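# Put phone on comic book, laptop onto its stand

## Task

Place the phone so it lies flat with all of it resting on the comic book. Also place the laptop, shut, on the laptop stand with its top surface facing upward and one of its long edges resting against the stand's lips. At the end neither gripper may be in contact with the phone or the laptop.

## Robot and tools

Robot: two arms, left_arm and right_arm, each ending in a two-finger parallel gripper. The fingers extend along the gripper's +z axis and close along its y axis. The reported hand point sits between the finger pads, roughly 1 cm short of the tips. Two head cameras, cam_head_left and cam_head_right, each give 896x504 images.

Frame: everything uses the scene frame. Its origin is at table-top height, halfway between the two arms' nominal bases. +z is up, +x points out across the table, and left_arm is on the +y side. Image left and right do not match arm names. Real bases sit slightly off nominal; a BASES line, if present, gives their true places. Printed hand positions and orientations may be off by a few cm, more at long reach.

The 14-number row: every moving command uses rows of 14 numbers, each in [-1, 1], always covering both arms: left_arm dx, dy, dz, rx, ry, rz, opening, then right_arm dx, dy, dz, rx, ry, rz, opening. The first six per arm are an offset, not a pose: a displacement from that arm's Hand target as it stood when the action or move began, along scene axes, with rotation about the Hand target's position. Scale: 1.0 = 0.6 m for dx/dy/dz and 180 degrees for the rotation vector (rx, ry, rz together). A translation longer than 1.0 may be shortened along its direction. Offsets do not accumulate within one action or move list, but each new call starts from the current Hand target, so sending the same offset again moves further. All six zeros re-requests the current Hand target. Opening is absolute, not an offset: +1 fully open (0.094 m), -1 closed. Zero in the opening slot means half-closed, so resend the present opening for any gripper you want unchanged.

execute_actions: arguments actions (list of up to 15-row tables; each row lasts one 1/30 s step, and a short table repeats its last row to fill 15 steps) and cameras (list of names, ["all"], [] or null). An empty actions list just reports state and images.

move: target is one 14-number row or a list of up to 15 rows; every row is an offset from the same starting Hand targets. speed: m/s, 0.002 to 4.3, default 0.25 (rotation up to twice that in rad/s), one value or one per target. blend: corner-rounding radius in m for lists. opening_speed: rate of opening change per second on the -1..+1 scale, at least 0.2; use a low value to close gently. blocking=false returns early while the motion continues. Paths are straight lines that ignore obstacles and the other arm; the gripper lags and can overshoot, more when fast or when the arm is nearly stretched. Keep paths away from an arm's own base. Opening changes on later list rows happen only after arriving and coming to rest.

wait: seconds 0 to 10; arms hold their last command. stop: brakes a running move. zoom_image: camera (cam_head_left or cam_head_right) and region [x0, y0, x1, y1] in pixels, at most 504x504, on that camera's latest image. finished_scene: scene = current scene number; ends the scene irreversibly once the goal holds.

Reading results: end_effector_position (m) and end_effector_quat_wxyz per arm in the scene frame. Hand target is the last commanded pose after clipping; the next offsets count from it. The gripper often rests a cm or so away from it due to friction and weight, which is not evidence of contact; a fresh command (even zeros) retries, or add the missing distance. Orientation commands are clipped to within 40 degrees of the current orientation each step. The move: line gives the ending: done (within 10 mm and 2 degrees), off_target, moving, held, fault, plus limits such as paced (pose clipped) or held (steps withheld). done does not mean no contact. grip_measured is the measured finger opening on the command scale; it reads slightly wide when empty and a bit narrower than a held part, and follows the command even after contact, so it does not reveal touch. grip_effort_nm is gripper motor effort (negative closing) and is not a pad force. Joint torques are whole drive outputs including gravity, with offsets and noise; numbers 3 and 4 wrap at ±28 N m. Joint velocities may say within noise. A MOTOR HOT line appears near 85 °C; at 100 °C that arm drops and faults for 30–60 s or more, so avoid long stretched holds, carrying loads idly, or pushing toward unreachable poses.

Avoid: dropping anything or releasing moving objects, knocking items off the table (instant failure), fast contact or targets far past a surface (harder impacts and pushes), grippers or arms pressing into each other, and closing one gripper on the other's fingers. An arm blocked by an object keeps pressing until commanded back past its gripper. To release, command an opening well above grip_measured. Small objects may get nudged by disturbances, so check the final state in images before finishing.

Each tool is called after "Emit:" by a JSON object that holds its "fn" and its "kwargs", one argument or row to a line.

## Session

Emit:
{"fn": "execute_actions", "kwargs": {
  "actions": []
}}

Scene clock: 0.00 s.
left_arm: end_effector_position=(+0.5762, +0.0326, +0.2203) grip_measured=+1.000 grip_effort_nm=n/a end_effector_quat_wxyz=(+0.373, -0.189, +0.872, +0.255) | right_arm: end_effector_position=(+0.2773, -0.6663, +0.2408) grip_measured=+1.000 grip_effort_nm=n/a end_effector_quat_wxyz=(+0.133, +0.606, +0.784, +0.005)
Joint positions: left_arm=[-0.632 1.766 1.516 -1.115 -0.923 -0.928 0.094] | right_arm=[-0.891 1.408 1.311 -1.216 -0.069 0.44 0.094]
Joint velocities: within noise
Joint torques (N m): no reading
Motor temperatures (°C): left_arm=[22 26 35 24 27 23 27] | right_arm=[26 32 35 25 24 23 24]
Heat: left arm: hottest elbow 35 °C; right arm: hottest elbow 35 °C.
Hand target: left_arm +0.5823, +0.0284, +0.2385; +0.386, -0.198, +0.868, +0.242 | right_arm +0.2820, -0.6720, +0.2484; +0.142, +0.605, +0.783, +0.003
Tool commands: left_gripper/opening=+1.0 right_gripper/opening=+1.0

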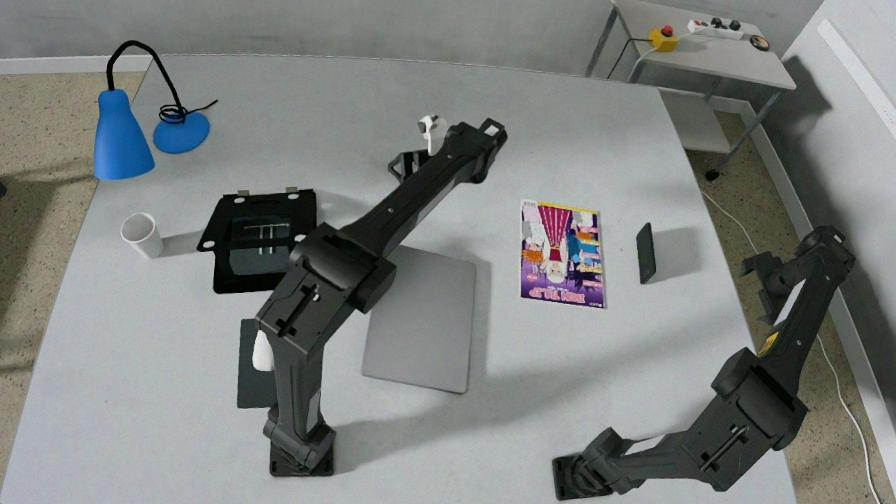

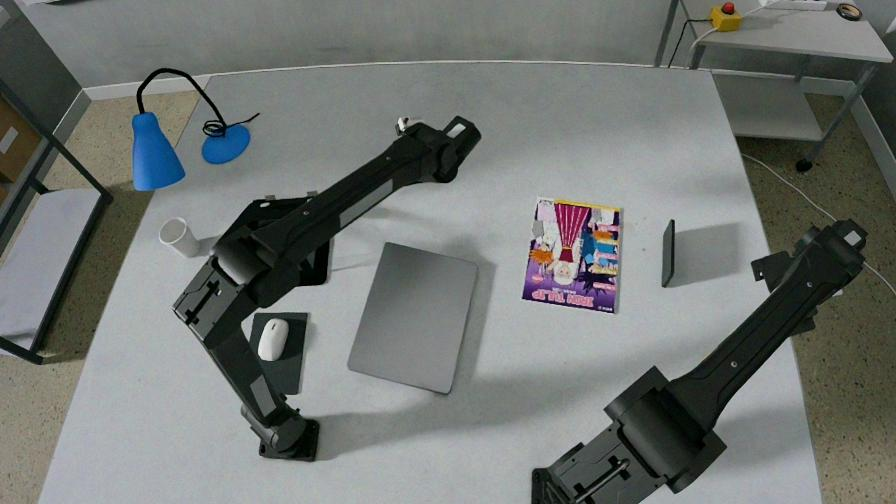

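Emit:
{"fn": "move", "kwargs": {
  "target": [-0.47,0.386,0.035,-0.161,0.257,-0.132,0.0,0.338,0.295,-0.03,0.0075,0.0953,0.3525,-0.3],
  "speed": 0.2,
  "cameras": ["all"]
}}

Emit:
{"fn": "zoom_image", "kwargs": {
  "camera": "cam_head_left",
  "region": [300, 220, 520, 420]
}}

Emit:
{"fn": "zoom_image", "kwargs": {
  "camera": "cam_head_right",
  "region": [300, 220, 520, 420]
}}

Emit:
{"fn": "zoom_image", "kwargs": {
  "camera": "cam_head_left",
  "region": [500, 180, 720, 330]
}}

Emit:
{"fn": "zoom_image", "kwargs": {
  "camera": "cam_head_right",
  "region": [510, 180, 730, 330]
}}

Scene clock: 48.43 s.
left_arm: end_effector_position=(+0.3066, +0.2569, +0.2592) grip_measured=+0.002 grip_effort_nm=-0.085 end_effector_quat_wxyz=(+0.002, +0.002, +1.000, +0.002) | right_arm: end_effector_position=(+0.4675, -0.4923, +0.2246) grip_measured=-0.299 grip_effort_nm=-0.081 end_effector_quat_wxyz=(-0.007, +0.108, +0.994, +0.002)
Joint positions: left_arm=[0.022 1.053 1.084 -1.597 -0.003 0.055 0.047] | right_arm=[-0.358 1.737 1.678 -1.527 -0.001 -0.137 0.033]
Joint torques (N m): left_arm=[-0.15 -8.06 9.37 0.14 0.1 0.15] | right_arm=[0.91 -17.49 13.08 -0.18 0.1 0.09]
Motor temperatures (°C): left_arm=[22 30 39 24 27 23 27] | right_arm=[26 34 45 25 24 23 24]
Heat: left arm: hottest elbow 39 °C; right arm: hottest elbow 45 °C.
Hand target: left_arm +0.3004, +0.2601, +0.2594; +0.001, +0.000, +1.000, +0.000 | right_arm +0.4848, -0.4951, +0.2305; +0.000, +0.100, +0.995, -0.001
Off the commanded pose: left_arm 0.007 m, 0 deg | right_arm 0.018 m, 1 deg.
move: off_target (right_arm)

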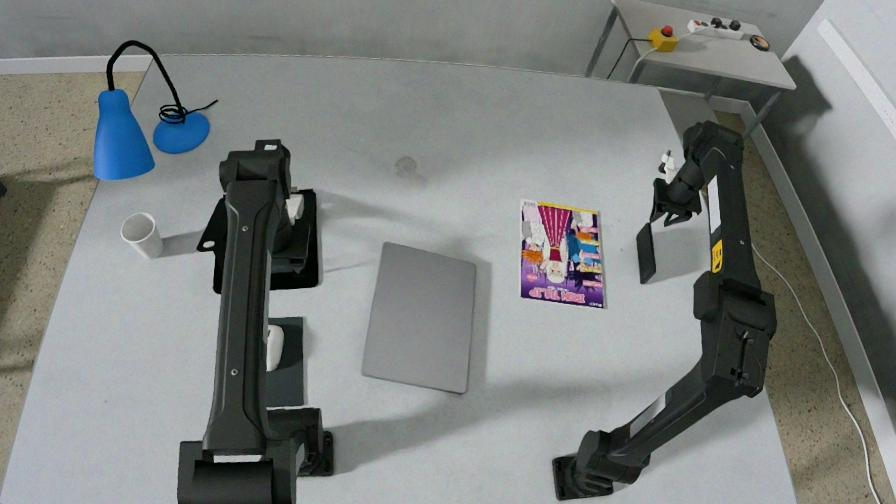

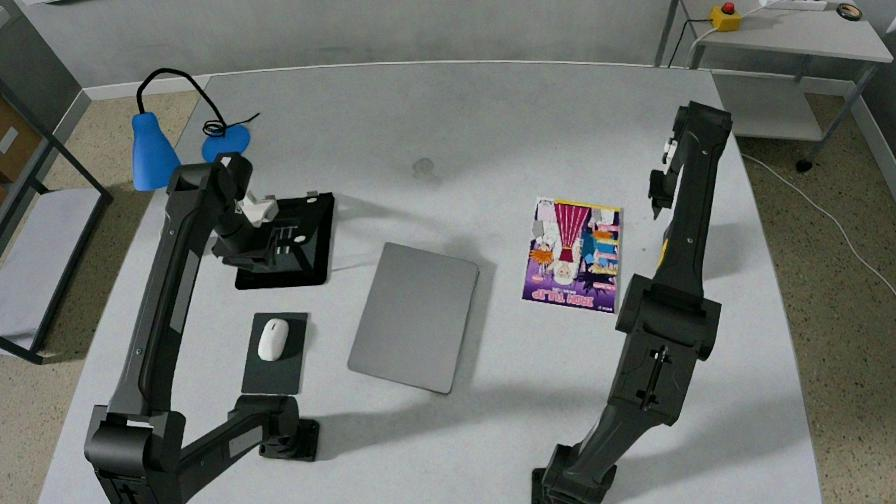

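Scaled by 2.291.

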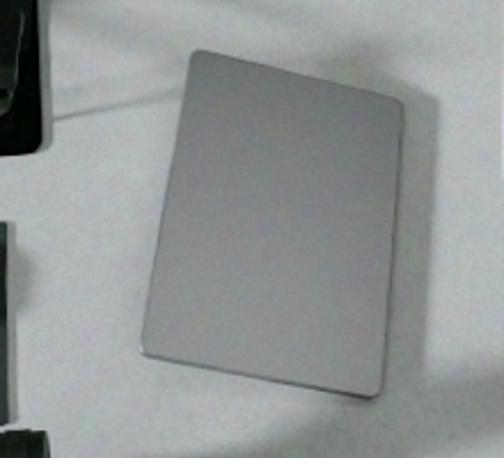

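Scaled by 2.291.

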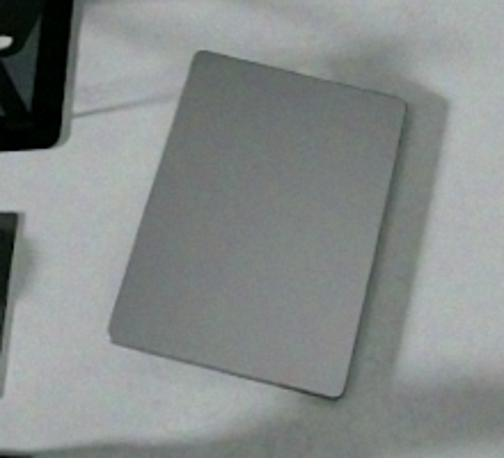

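Scaled by 2.291.

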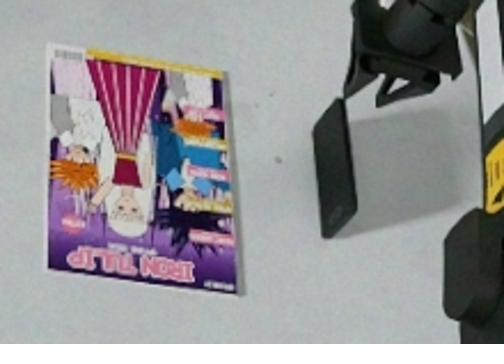

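Scaled by 2.291.

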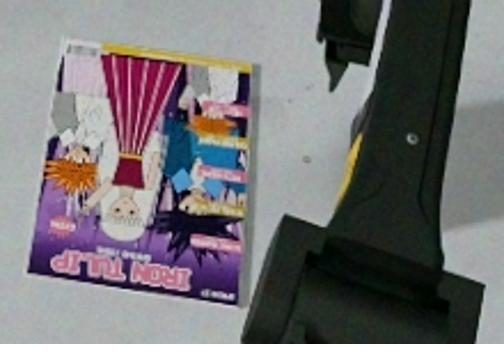

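Emit:
{"fn": "move", "kwargs": {
  "target": [0,0,0,0,0,0,0.0,0.06,-0.125,-0.15,0,0,0,-0.05],
  "speed": 0.15,
  "cameras": ["all"]
}}

Emit:
{"fn": "zoom_image", "kwargs": {
  "camera": "cam_head_left",
  "region": [580, 180, 740, 300]
}}

Emit:
{"fn": "zoom_image", "kwargs": {
  "camera": "cam_head_right",
  "region": [600, 180, 760, 300]
}}

Scene clock: 59.60 s.
left_arm: end_effector_position=(+0.3065, +0.2568, +0.2592) grip_measured=+0.002 grip_effort_nm=-0.081 end_effector_quat_wxyz=(+0.002, +0.002, +1.000, +0.001) | right_arm: end_effector_position=(+0.5034, -0.5558, +0.1381) grip_measured=-0.051 grip_effort_nm=0.066 end_effector_quat_wxyz=(-0.015, +0.100, +0.995, +0.005)
Joint positions: left_arm=[0.022 1.053 1.084 -1.597 -0.003 0.055 0.047] | right_arm=[-0.438 1.935 1.734 -1.402 0.001 -0.233 0.045]
Joint torques (N m): left_arm=[-0.26 -8.18 9.36 0.08 0.06 0.13] | right_arm=[-0.21 -21.01 12.74 0.36 0.03 0.05]
Heat: left arm: hottest elbow 39 °C; right arm: hottest elbow 44 °C.
Hand target: left_arm +0.3003, +0.2600, +0.2594; +0.001, +0.000, +1.000, +0.000 | right_arm +0.5209, -0.5699, +0.1404; +0.000, +0.100, +0.995, -0.001
Off the commanded pose: left_arm 0.007 m, 0 deg | right_arm 0.023 m, 2 deg.
move: off_target (right_arm)

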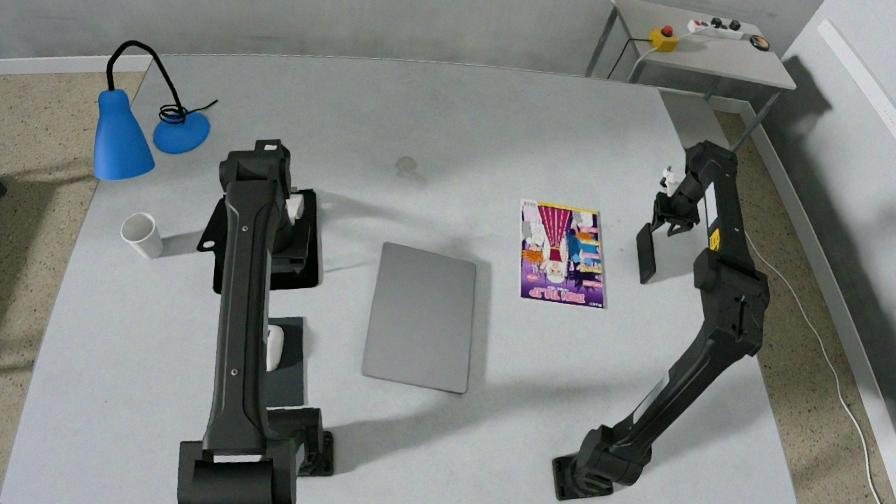

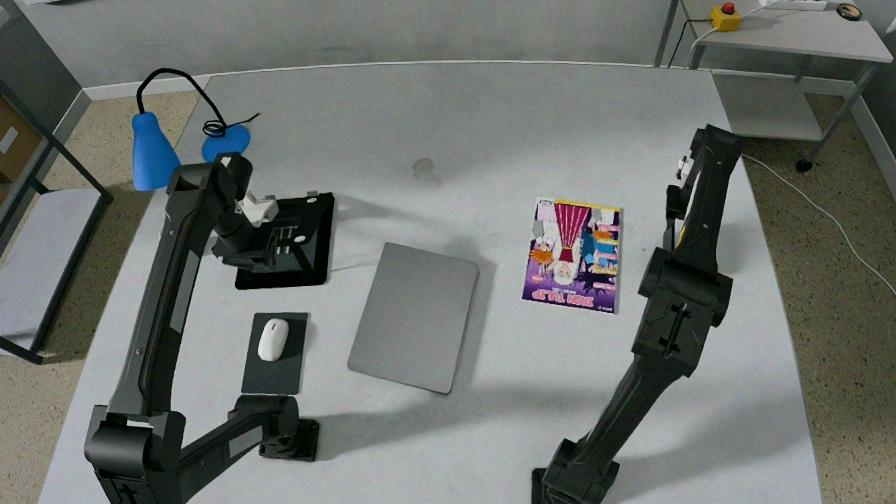

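Scaled by 3.150.

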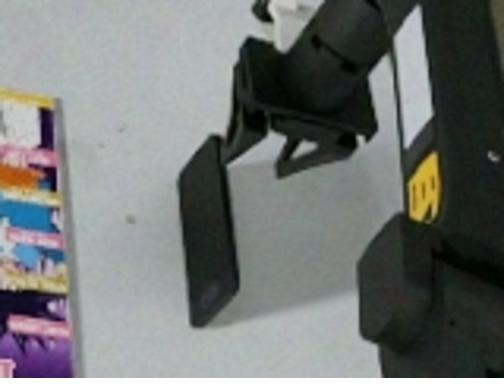

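Scaled by 3.150.

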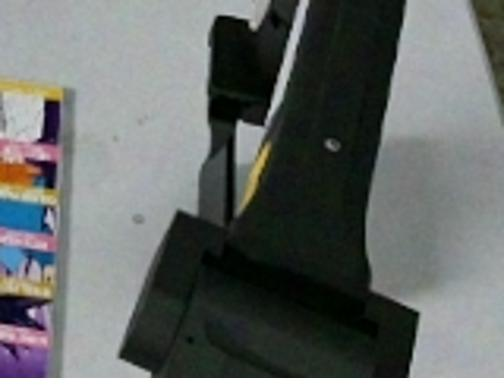

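Emit:
{"fn": "move", "kwargs": {
  "target": [0,0,0,0,0,0,0.0,0.0,-0.022,-0.07,0,0,0,-0.05],
  "speed": 0.1,
  "cameras": ["all"]
}}

Emit:
{"fn": "zoom_image", "kwargs": {
  "camera": "cam_head_left",
  "region": [600, 200, 700, 300]
}}

Emit:
{"fn": "zoom_image", "kwargs": {
  "camera": "cam_head_right",
  "region": [620, 200, 720, 300]
}}

Scene clock: 66.10 s.
left_arm: end_effector_position=(+0.3065, +0.2568, +0.2592) grip_measured=+0.002 grip_effort_nm=-0.081 end_effector_quat_wxyz=(+0.002, +0.002, +1.000, +0.001) | right_arm: end_effector_position=(+0.5171, -0.5746, +0.1132) grip_measured=-0.051 grip_effort_nm=0.066 end_effector_quat_wxyz=(+0.004, +0.099, +0.995, -0.002)
Joint positions: left_arm=[0.022 1.053 1.084 -1.597 -0.003 0.055 0.047] | right_arm=[-0.457 1.978 1.734 -1.318 0.001 -0.252 0.045]
Joint torques (N m): left_arm=[-0.62 -7.47 9.46 0.06 0.11 0.13] | right_arm=[-0.26 -21.66 9.52 0.57 0.02 0.09]
Heat: left arm: hottest elbow 39 °C; right arm: hottest elbow 44 °C.
Hand target: left_arm +0.3003, +0.2600, +0.2594; +0.001, +0.000, +1.000, +0.000 | right_arm +0.5208, -0.5831, +0.0985; +0.000, +0.100, +0.995, -0.001
Off the commanded pose: left_arm 0.007 m, 0 deg | right_arm 0.017 m, 1 deg.
move: off_target (right_arm)

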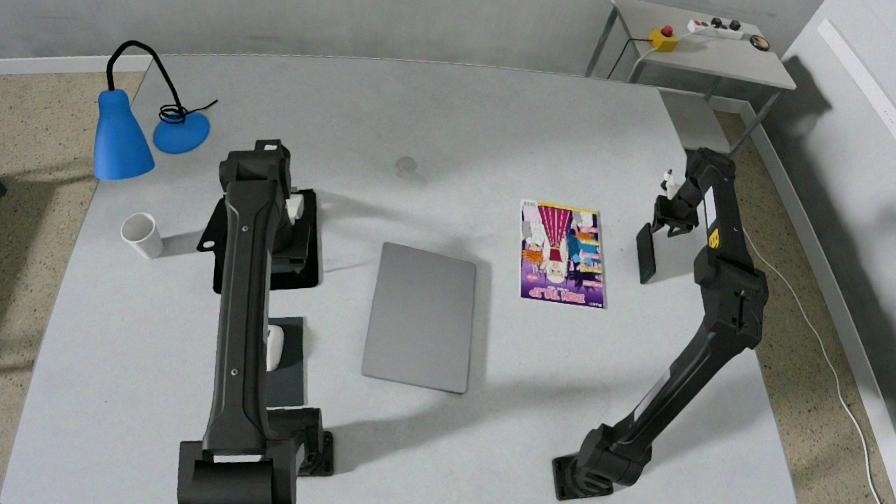

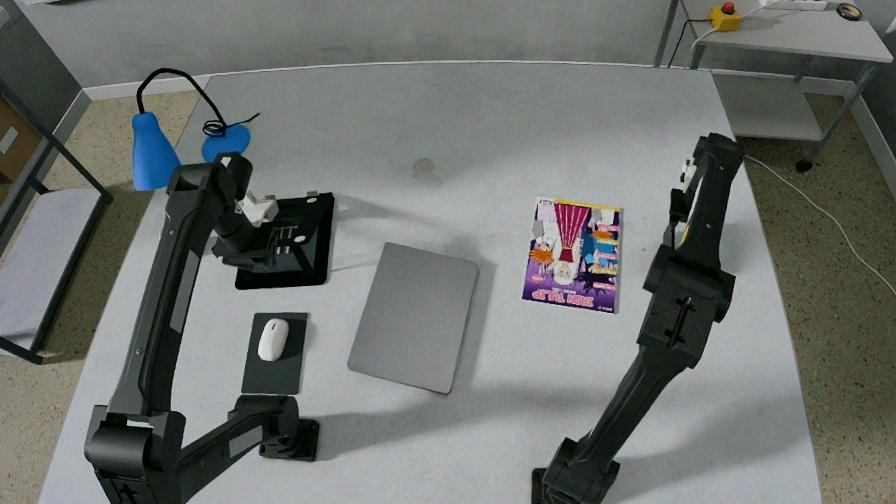

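Scaled by 5.040.

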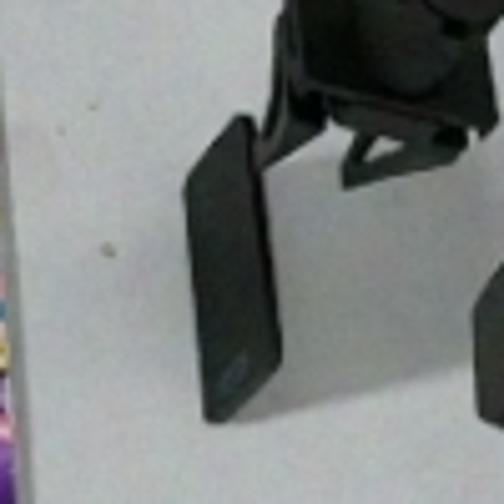

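Scaled by 5.040.

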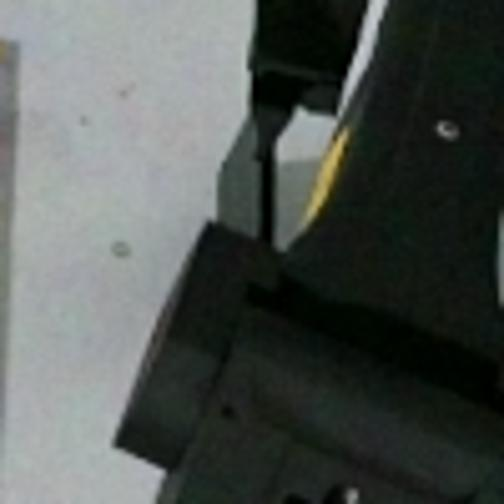

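Emit:
{"fn": "move", "kwargs": {
  "target": [0,0,0,0,0,0,0.0,-0.02,0.0,-0.04,0,0,0,-0.05],
  "speed": 0.06,
  "cameras": ["all"]
}}

Emit:
{"fn": "zoom_image", "kwargs": {
  "camera": "cam_head_left",
  "region": [600, 200, 700, 300]
}}

Emit:
{"fn": "zoom_image", "kwargs": {
  "camera": "cam_head_right",
  "region": [620, 200, 720, 300]
}}

Scene clock: 71.13 s.
left_arm: end_effector_position=(+0.3065, +0.2568, +0.2592) grip_measured=+0.002 grip_effort_nm=-0.085 end_effector_quat_wxyz=(+0.002, +0.002, +1.000, +0.001) | right_arm: end_effector_position=(+0.5144, -0.5779, +0.0941) grip_measured=-0.051 grip_effort_nm=0.061 end_effector_quat_wxyz=(+0.012, +0.098, +0.995, -0.005)
Joint positions: left_arm=[0.022 1.053 1.084 -1.597 -0.003 0.055 0.047] | right_arm=[-0.463 1.978 1.682 -1.248 0.001 -0.261 0.045]
Joint torques (N m): left_arm=[-0.03 -7.71 9.59 -0.14 0.13 0.15] | right_arm=[-0.38 -21.95 7.46 0.64 0.01 0.06]
Heat: left arm: hottest elbow 39 °C; right arm: hottest elbow 44 °C.
Hand target: left_arm +0.3003, +0.2600, +0.2594; +0.001, +0.000, +1.000, +0.000 | right_arm +0.5088, -0.5832, +0.0746; +0.000, +0.100, +0.995, -0.001
Off the commanded pose: left_arm 0.007 m, 0 deg | right_arm 0.021 m, 2 deg.
move: off_target (right_arm)

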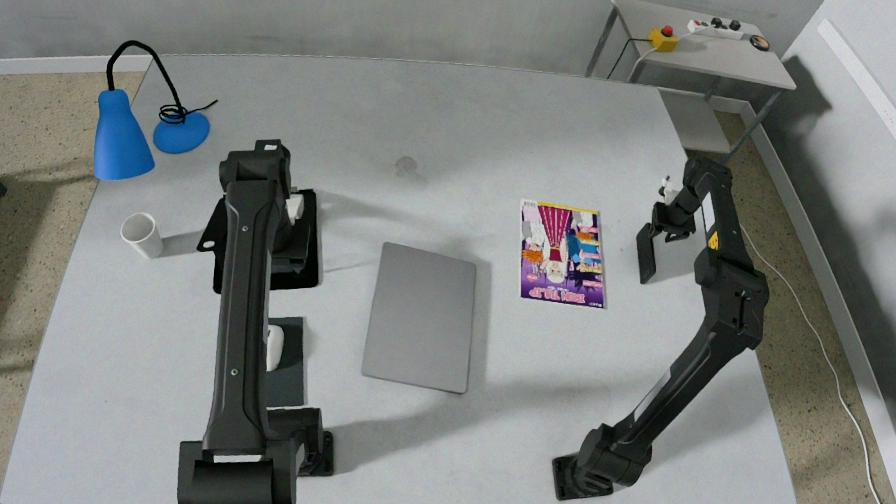

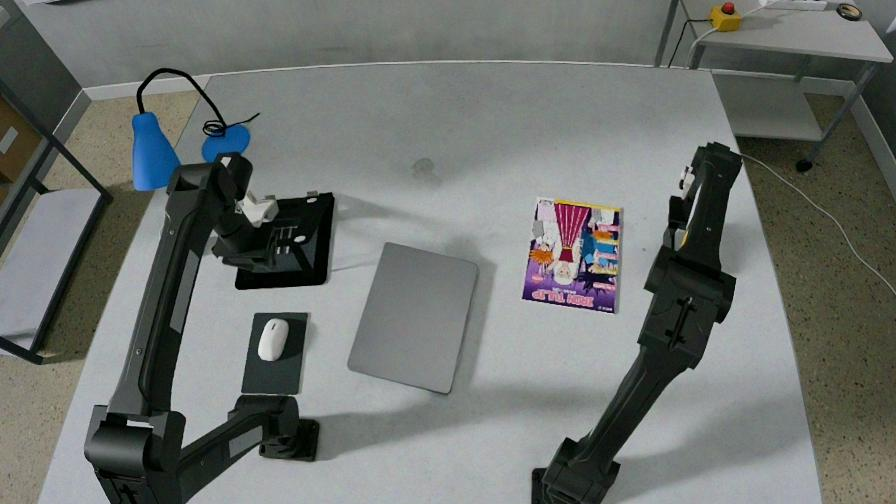

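Scaled by 5.040.

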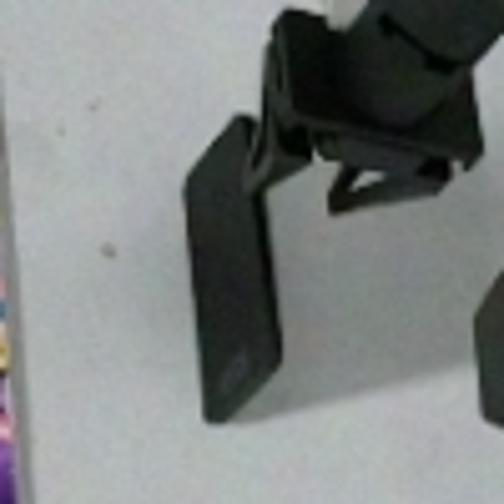

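Scaled by 5.040.

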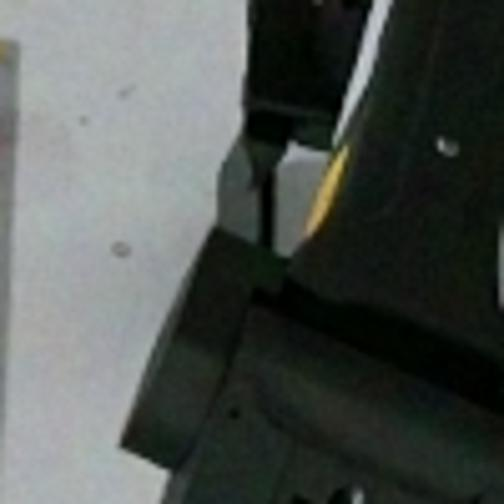

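Emit:
{"fn": "move", "kwargs": {
  "target": [0,0,0,0,0,0,0.0,-0.025,0.017,-0.04,0,0,0,-0.05],
  "speed": 0.06,
  "cameras": ["all"]
}}

Emit:
{"fn": "zoom_image", "kwargs": {
  "camera": "cam_head_left",
  "region": [600, 200, 700, 300]
}}

Emit:
{"fn": "zoom_image", "kwargs": {
  "camera": "cam_head_right",
  "region": [620, 200, 720, 300]
}}

Scene clock: 76.80 s.
left_arm: end_effector_position=(+0.3065, +0.2568, +0.2592) grip_measured=+0.002 grip_effort_nm=-0.085 end_effector_quat_wxyz=(+0.002, +0.002, +1.000, +0.001) | right_arm: end_effector_position=(+0.4986, -0.5701, +0.0582) grip_measured=-0.051 grip_effort_nm=0.066 end_effector_quat_wxyz=(+0.003, +0.098, +0.995, -0.002)
Joint positions: left_arm=[0.022 1.053 1.084 -1.597 -0.003 0.055 0.047] | right_arm=[-0.463 1.978 1.582 -1.168 0.001 -0.261 0.045]
Joint torques (N m): left_arm=[-0.67 -7.65 9.33 0.03 0.1 0.1] | right_arm=[-0.15 -22.95 7.16 0.66 0.02 0.12]
Heat: left arm: hottest elbow 39 °C; right arm: hottest elbow 44 °C.
Hand target: left_arm +0.3003, +0.2600, +0.2594; +0.001, +0.000, +1.000, +0.000 | right_arm +0.4938, -0.5730, +0.0506; +0.000, +0.100, +0.995, -0.001
Off the commanded pose: left_arm 0.007 m, 0 deg | right_arm 0.009 m, 0 deg.
move: done

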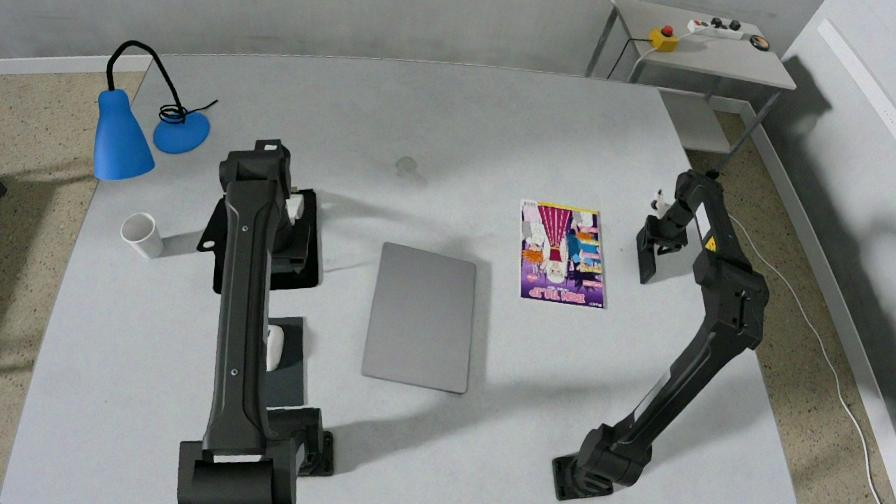

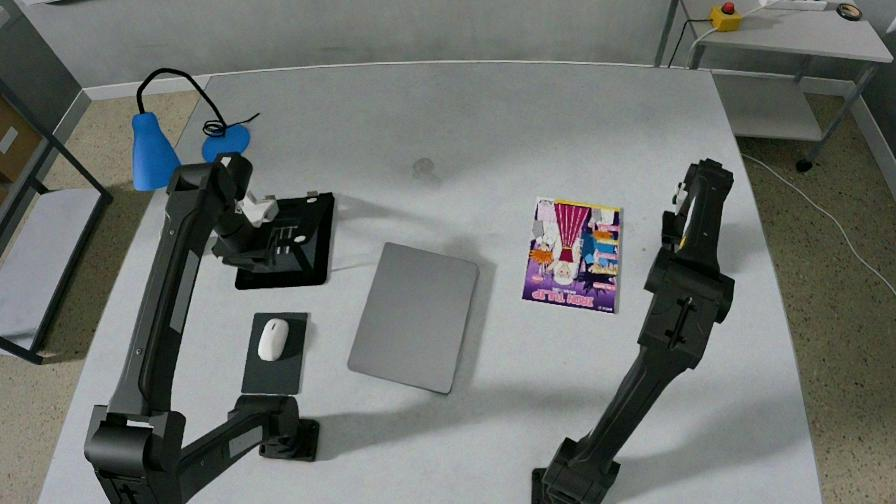

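Scaled by 5.040.

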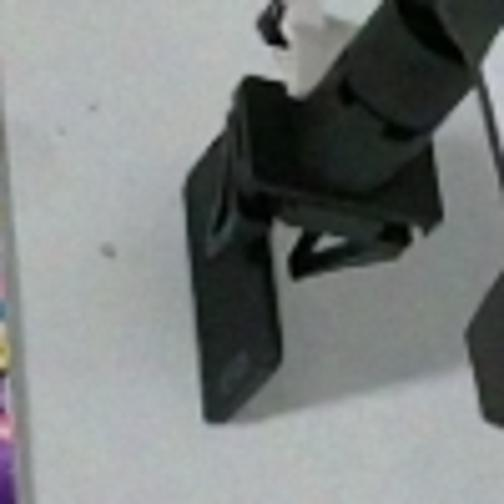

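Scaled by 5.040.

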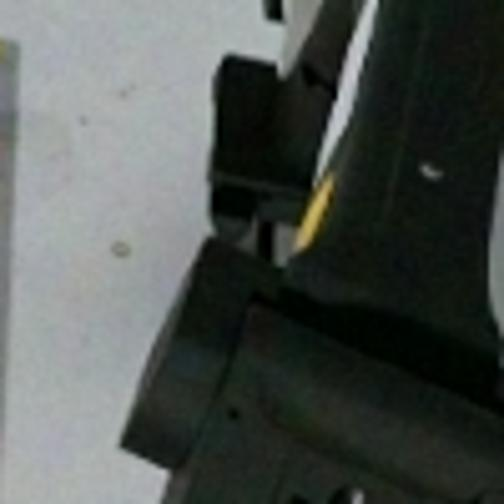

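Emit:
{"fn": "move", "kwargs": {
  "target": [0,0,0,0,0,0,0.0,0,0.013,-0.012,0,0,0,-0.05],
  "speed": 0.05
}}

Emit:
{"fn": "move", "kwargs": {
  "target": [0,0,0,0,0,0,0.0,0,0,0,0,0,0,-0.93],
  "opening_speed": 0.3,
  "cameras": ["all"]
}}

Emit:
{"fn": "zoom_image", "kwargs": {
  "camera": "cam_head_left",
  "region": [600, 200, 700, 300]
}}

Scene clock: 84.13 s.
left_arm: end_effector_position=(+0.3065, +0.2568, +0.2592) grip_measured=+0.002 grip_effort_nm=-0.081 end_effector_quat_wxyz=(+0.002, +0.002, +1.000, +0.001) | right_arm: end_effector_position=(+0.4959, -0.5688, +0.0510) grip_measured=-0.051 grip_effort_nm=0.061 end_effector_quat_wxyz=(+0.003, +0.099, +0.995, -0.002)
Joint positions: left_arm=[0.022 1.053 1.084 -1.597 -0.003 0.055 0.047] | right_arm=[-0.463 1.978 1.561 -1.147 0.001 -0.26 0.045]
Joint torques (N m): left_arm=[-1.03 -8.12 9.43 -0.05 0.09 0.11] | right_arm=[0.73 -23.06 6.83 0.53 0.03 0.21]
Heat: left arm: hottest elbow 39 °C; right arm: hottest elbow 43 °C.
Hand target: left_arm +0.3003, +0.2600, +0.2594; +0.001, +0.000, +1.000, +0.000 | right_arm +0.4937, -0.5652, +0.0433; +0.000, +0.100, +0.995, -0.001
Off the commanded pose: left_arm 0.007 m, 0 deg | right_arm 0.009 m, 0 deg.
move: done

Scene clock: 87.27 s.
left_arm: end_effector_position=(+0.3065, +0.2568, +0.2592) grip_measured=+0.002 grip_effort_nm=-0.081 end_effector_quat_wxyz=(+0.002, +0.002, +1.000, +0.001) | right_arm: end_effector_position=(+0.4960, -0.5687, +0.0510) grip_measured=-0.845 grip_effort_nm=-1.023 end_effector_quat_wxyz=(+0.004, +0.099, +0.995, -0.002)
Joint positions: left_arm=[0.022 1.053 1.084 -1.597 -0.003 0.055 0.047] | right_arm=[-0.463 1.978 1.561 -1.146 0 -0.26 0.007]
Joint torques (N m): left_arm=[-0.67 -8.47 9.31 0.01 0.07 0.15] | right_arm=[0.67 -22.95 6.94 0.53 0.05 0.21]
Heat: left arm: hottest elbow 39 °C; right arm: hottest elbow 43 °C.
Hand target: left_arm +0.3003, +0.2600, +0.2594; +0.001, +0.000, +1.000, +0.000 | right_arm +0.4937, -0.5652, +0.0433; +0.000, +0.100, +0.995, -0.001
Off the commanded pose: left_arm 0.007 m, 0 deg | right_arm 0.009 m, 0 deg.
move: done

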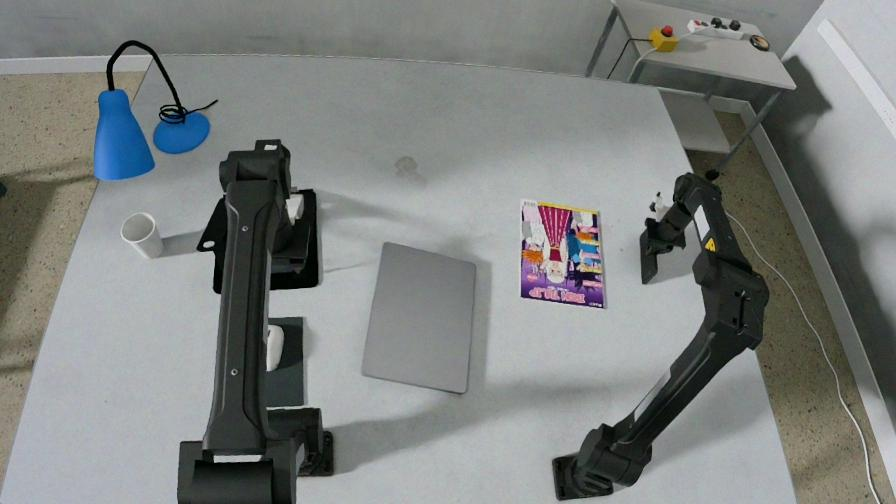

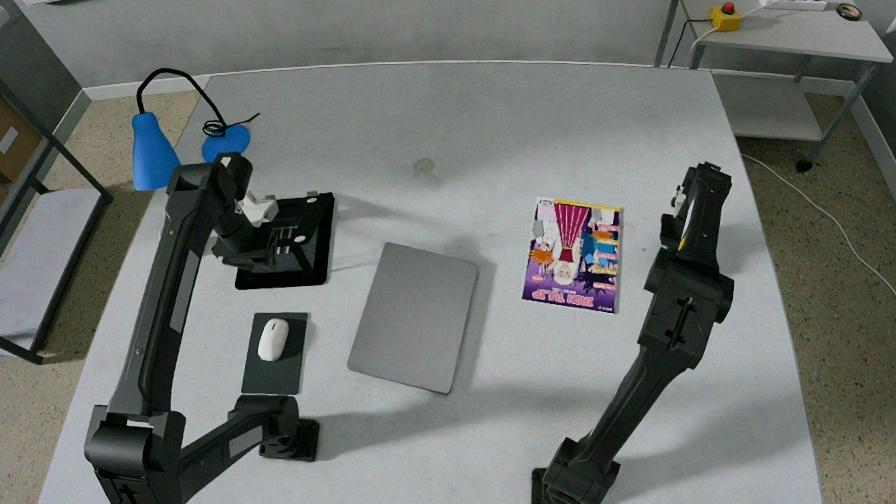

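Scaled by 5.040.

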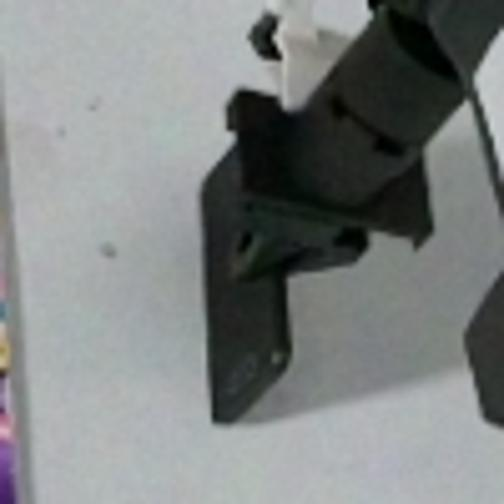

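Emit:
{"fn": "move", "kwargs": {
  "target": [
    [0,0,0,0,0,0,0,0,0,0.13,0,0,0,-0.93],
    [0,0,0,0,0,0,0,0,0.4,0.15,0,0,0,-0.93]
  ],
  "speed": [0.12,0.2],
  "blend": 0.04,
  "cameras": ["all"]
}}

Emit:
{"fn": "zoom_image", "kwargs": {
  "camera": "cam_head_left",
  "region": [500, 150, 700, 320]
}}

Emit:
{"fn": "zoom_image", "kwargs": {
  "camera": "cam_head_right",
  "region": [500, 150, 700, 320]
}}

Scene clock: 97.10 s.
left_arm: end_effector_position=(+0.3065, +0.2568, +0.2592) grip_measured=+0.002 grip_effort_nm=-0.085 end_effector_quat_wxyz=(+0.002, +0.002, +1.000, +0.001) | right_arm: end_effector_position=(+0.4955, -0.3248, +0.1231) grip_measured=-0.846 grip_effort_nm=-1.038 end_effector_quat_wxyz=(-0.011, +0.096, +0.995, +0.000)
Joint positions: left_arm=[0.022 1.053 1.084 -1.597 -0.003 0.055 0.047] | right_arm=[-0.034 1.779 1.465 -1.278 -0.001 0.164 0.007]
Joint torques (N m): left_arm=[-0.44 -8 9.37 0.08 0.12 0.08] | right_arm=[0.44 -22.71 7.77 0.2 0.12 0.28]
Heat: left arm: hottest elbow 39 °C; right arm: hottest elbow 42 °C.
Hand target: left_arm +0.3003, +0.2600, +0.2594; +0.001, +0.000, +1.000, +0.000 | right_arm +0.4938, -0.3251, +0.1333; +0.000, +0.100, +0.995, +0.000
Off the commanded pose: left_arm 0.007 m, 0 deg | right_arm 0.010 m, 1 deg.
move: done; blend cut to 0.039 m at target 1

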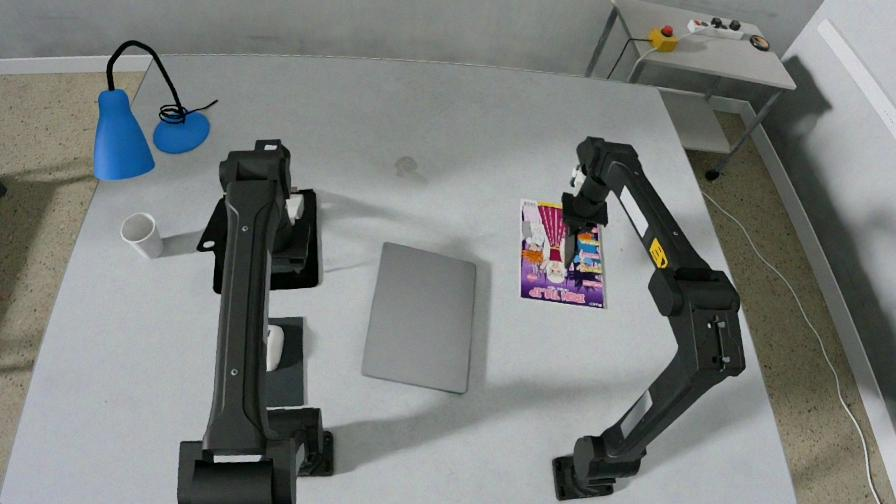

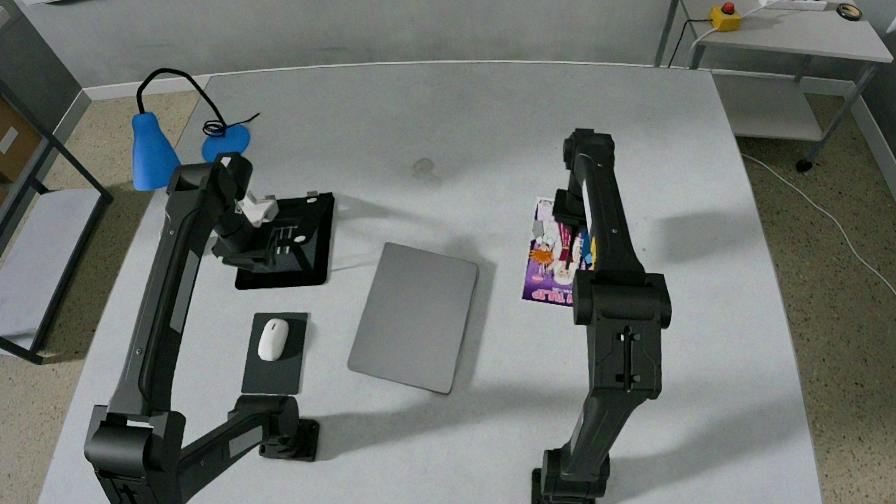

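Scaled by 2.520.

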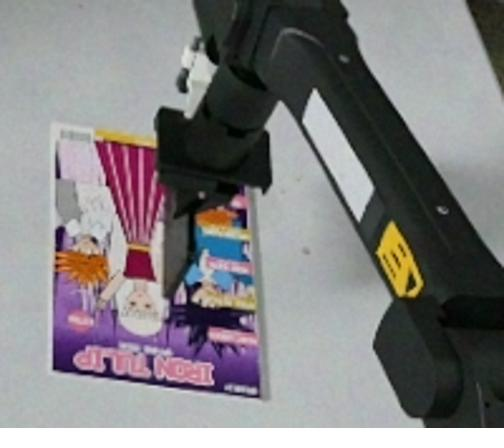

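Scaled by 2.520.

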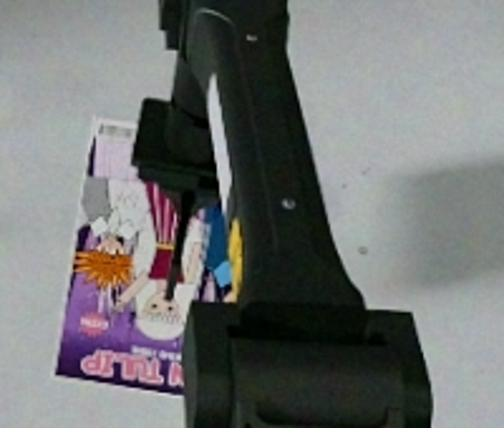

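Emit:
{"fn": "move", "kwargs": {
  "target": [0,0,0,0,0,0,0,0.02,0,-0.105,0,0,0,-0.93],
  "speed": 0.08,
  "cameras": ["all"]
}}

Emit:
{"fn": "zoom_image", "kwargs": {
  "camera": "cam_head_left",
  "region": [500, 180, 640, 320]
}}

Emit:
{"fn": "zoom_image", "kwargs": {
  "camera": "cam_head_right",
  "region": [500, 180, 640, 320]
}}

Scene clock: 108.73 s.
left_arm: end_effector_position=(+0.3065, +0.2568, +0.2592) grip_measured=+0.002 grip_effort_nm=-0.081 end_effector_quat_wxyz=(+0.002, +0.002, +1.000, +0.001) | right_arm: end_effector_position=(+0.5055, -0.3251, +0.0802) grip_measured=-0.846 grip_effort_nm=-1.038 end_effector_quat_wxyz=(+0.005, +0.097, +0.995, +0.001)
Joint positions: left_arm=[0.022 1.053 1.084 -1.597 -0.003 0.055 0.047] | right_arm=[-0.034 1.825 1.41 -1.147 -0.001 0.165 0.007]
Joint torques (N m): left_arm=[-0.15 -8.23 9.32 0.03 0.11 0.1] | right_arm=[0.56 -19.84 7.39 0.53 0.12 0.22]
Heat: left arm: hottest elbow 39 °C; right arm: hottest elbow 41 °C.
Hand target: left_arm +0.3003, +0.2600, +0.2594; +0.001, +0.000, +1.000, +0.000 | right_arm +0.5057, -0.3251, +0.0703; +0.000, +0.100, +0.995, -0.001
Off the commanded pose: left_arm 0.007 m, 0 deg | right_arm 0.010 m, 1 deg.
move: done

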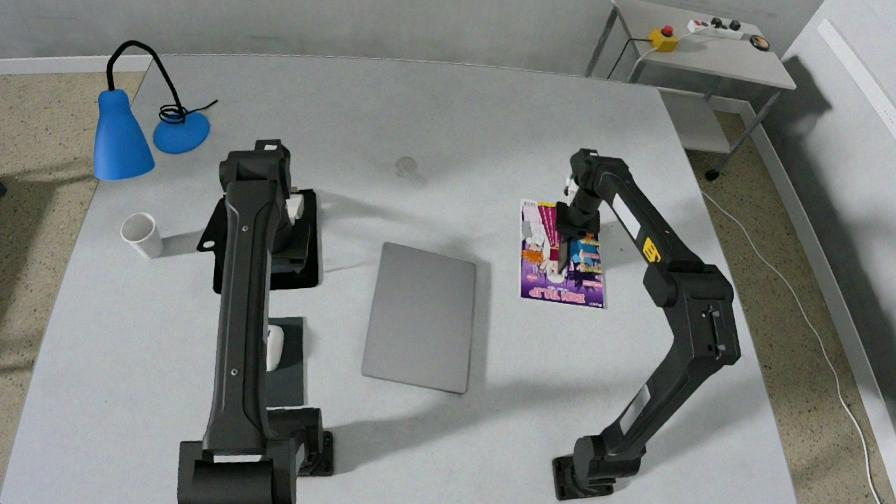

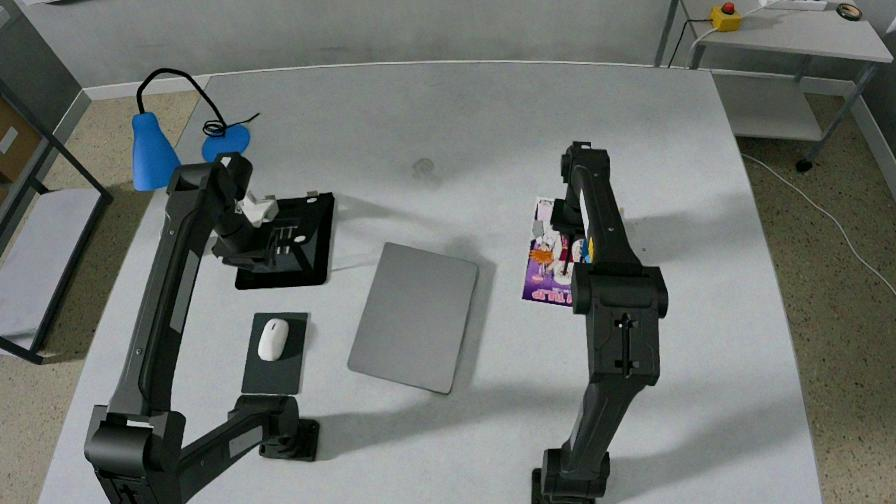

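Scaled by 3.600.

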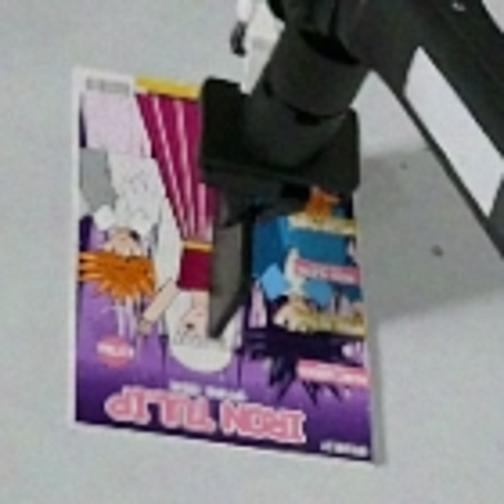

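Scaled by 3.600.

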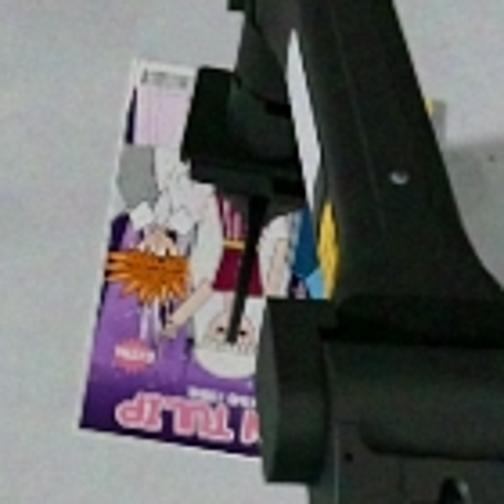

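Emit:
{"fn": "move", "kwargs": {
  "target": [0,0,0,0,0,0,0,0,0,-0.045,0,0,0,-0.93],
  "speed": 0.05,
  "cameras": ["all"]
}}

Emit:
{"fn": "zoom_image", "kwargs": {
  "camera": "cam_head_left",
  "region": [500, 180, 640, 320]
}}

Emit:
{"fn": "zoom_image", "kwargs": {
  "camera": "cam_head_right",
  "region": [500, 180, 640, 320]
}}

Scene clock: 112.60 s.
left_arm: end_effector_position=(+0.3065, +0.2568, +0.2592) grip_measured=+0.002 grip_effort_nm=-0.081 end_effector_quat_wxyz=(+0.002, +0.002, +1.000, +0.001) | right_arm: end_effector_position=(+0.5070, -0.3252, +0.0555) grip_measured=-0.846 grip_effort_nm=-1.038 end_effector_quat_wxyz=(+0.007, +0.097, +0.995, +0.001)
Joint positions: left_arm=[0.022 1.053 1.084 -1.597 -0.003 0.055 0.047] | right_arm=[-0.034 1.853 1.38 -1.084 -0.001 0.165 0.007]
Joint torques (N m): left_arm=[-0.38 -8.64 9.31 0.14 0.11 0.13] | right_arm=[0.5 -19.6 7.3 0.53 0.12 0.22]
Heat: left arm: hottest elbow 39 °C; right arm: hottest elbow 41 °C.
Hand target: left_arm +0.3003, +0.2600, +0.2594; +0.001, +0.000, +1.000, +0.000 | right_arm +0.5058, -0.3251, +0.0433; +0.000, +0.100, +0.995, -0.001
Off the commanded pose: left_arm 0.007 m, 0 deg | right_arm 0.012 m, 1 deg.
move: off_target (right_arm)

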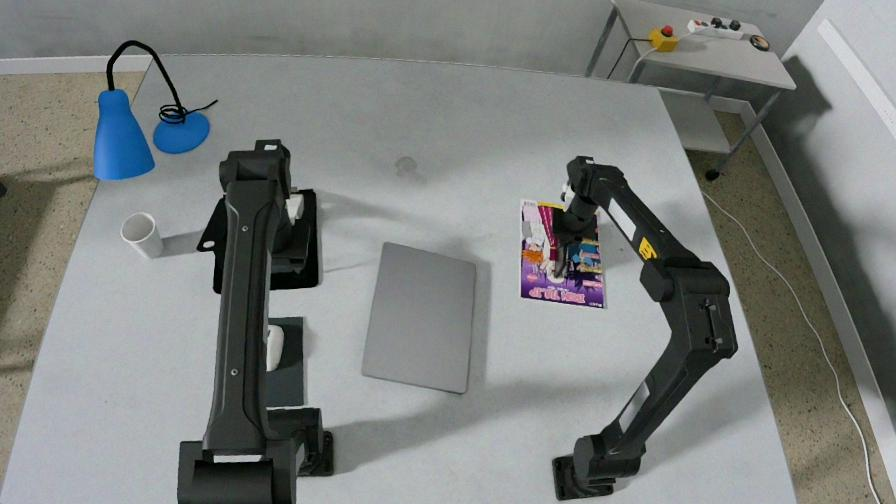

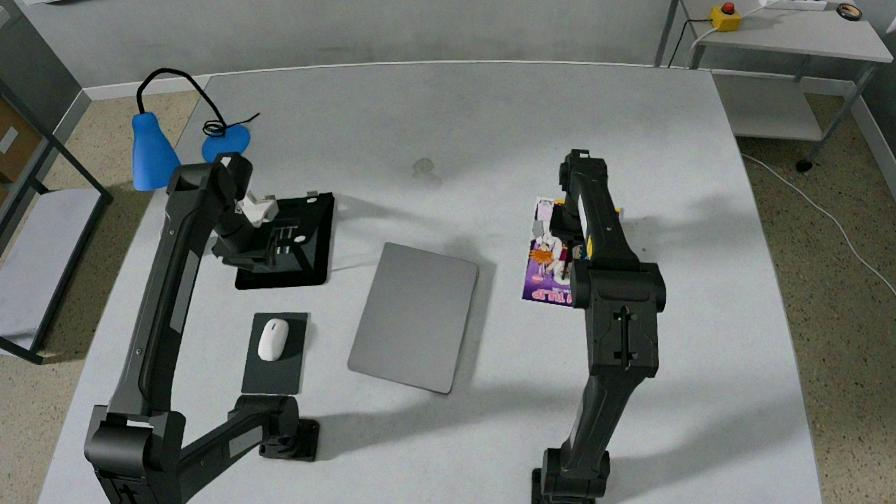

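Scaled by 3.600.

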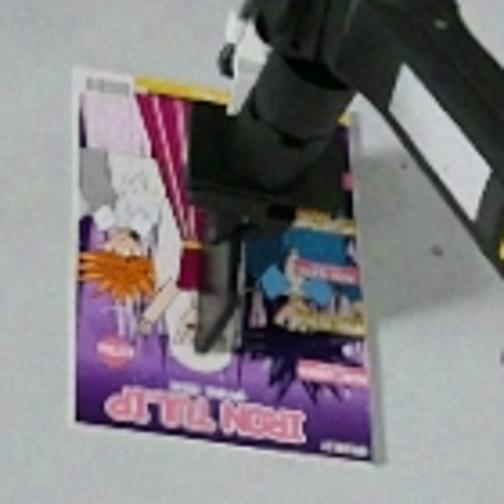

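Scaled by 3.600.

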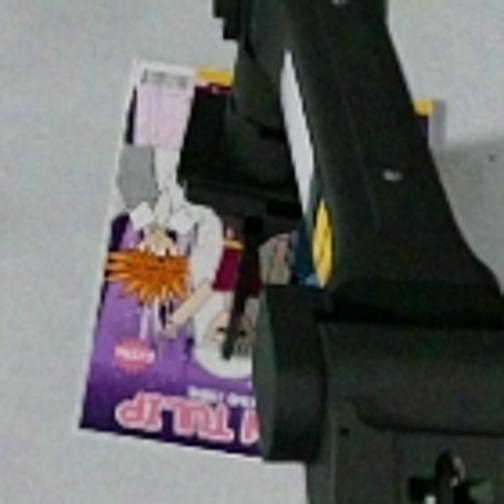

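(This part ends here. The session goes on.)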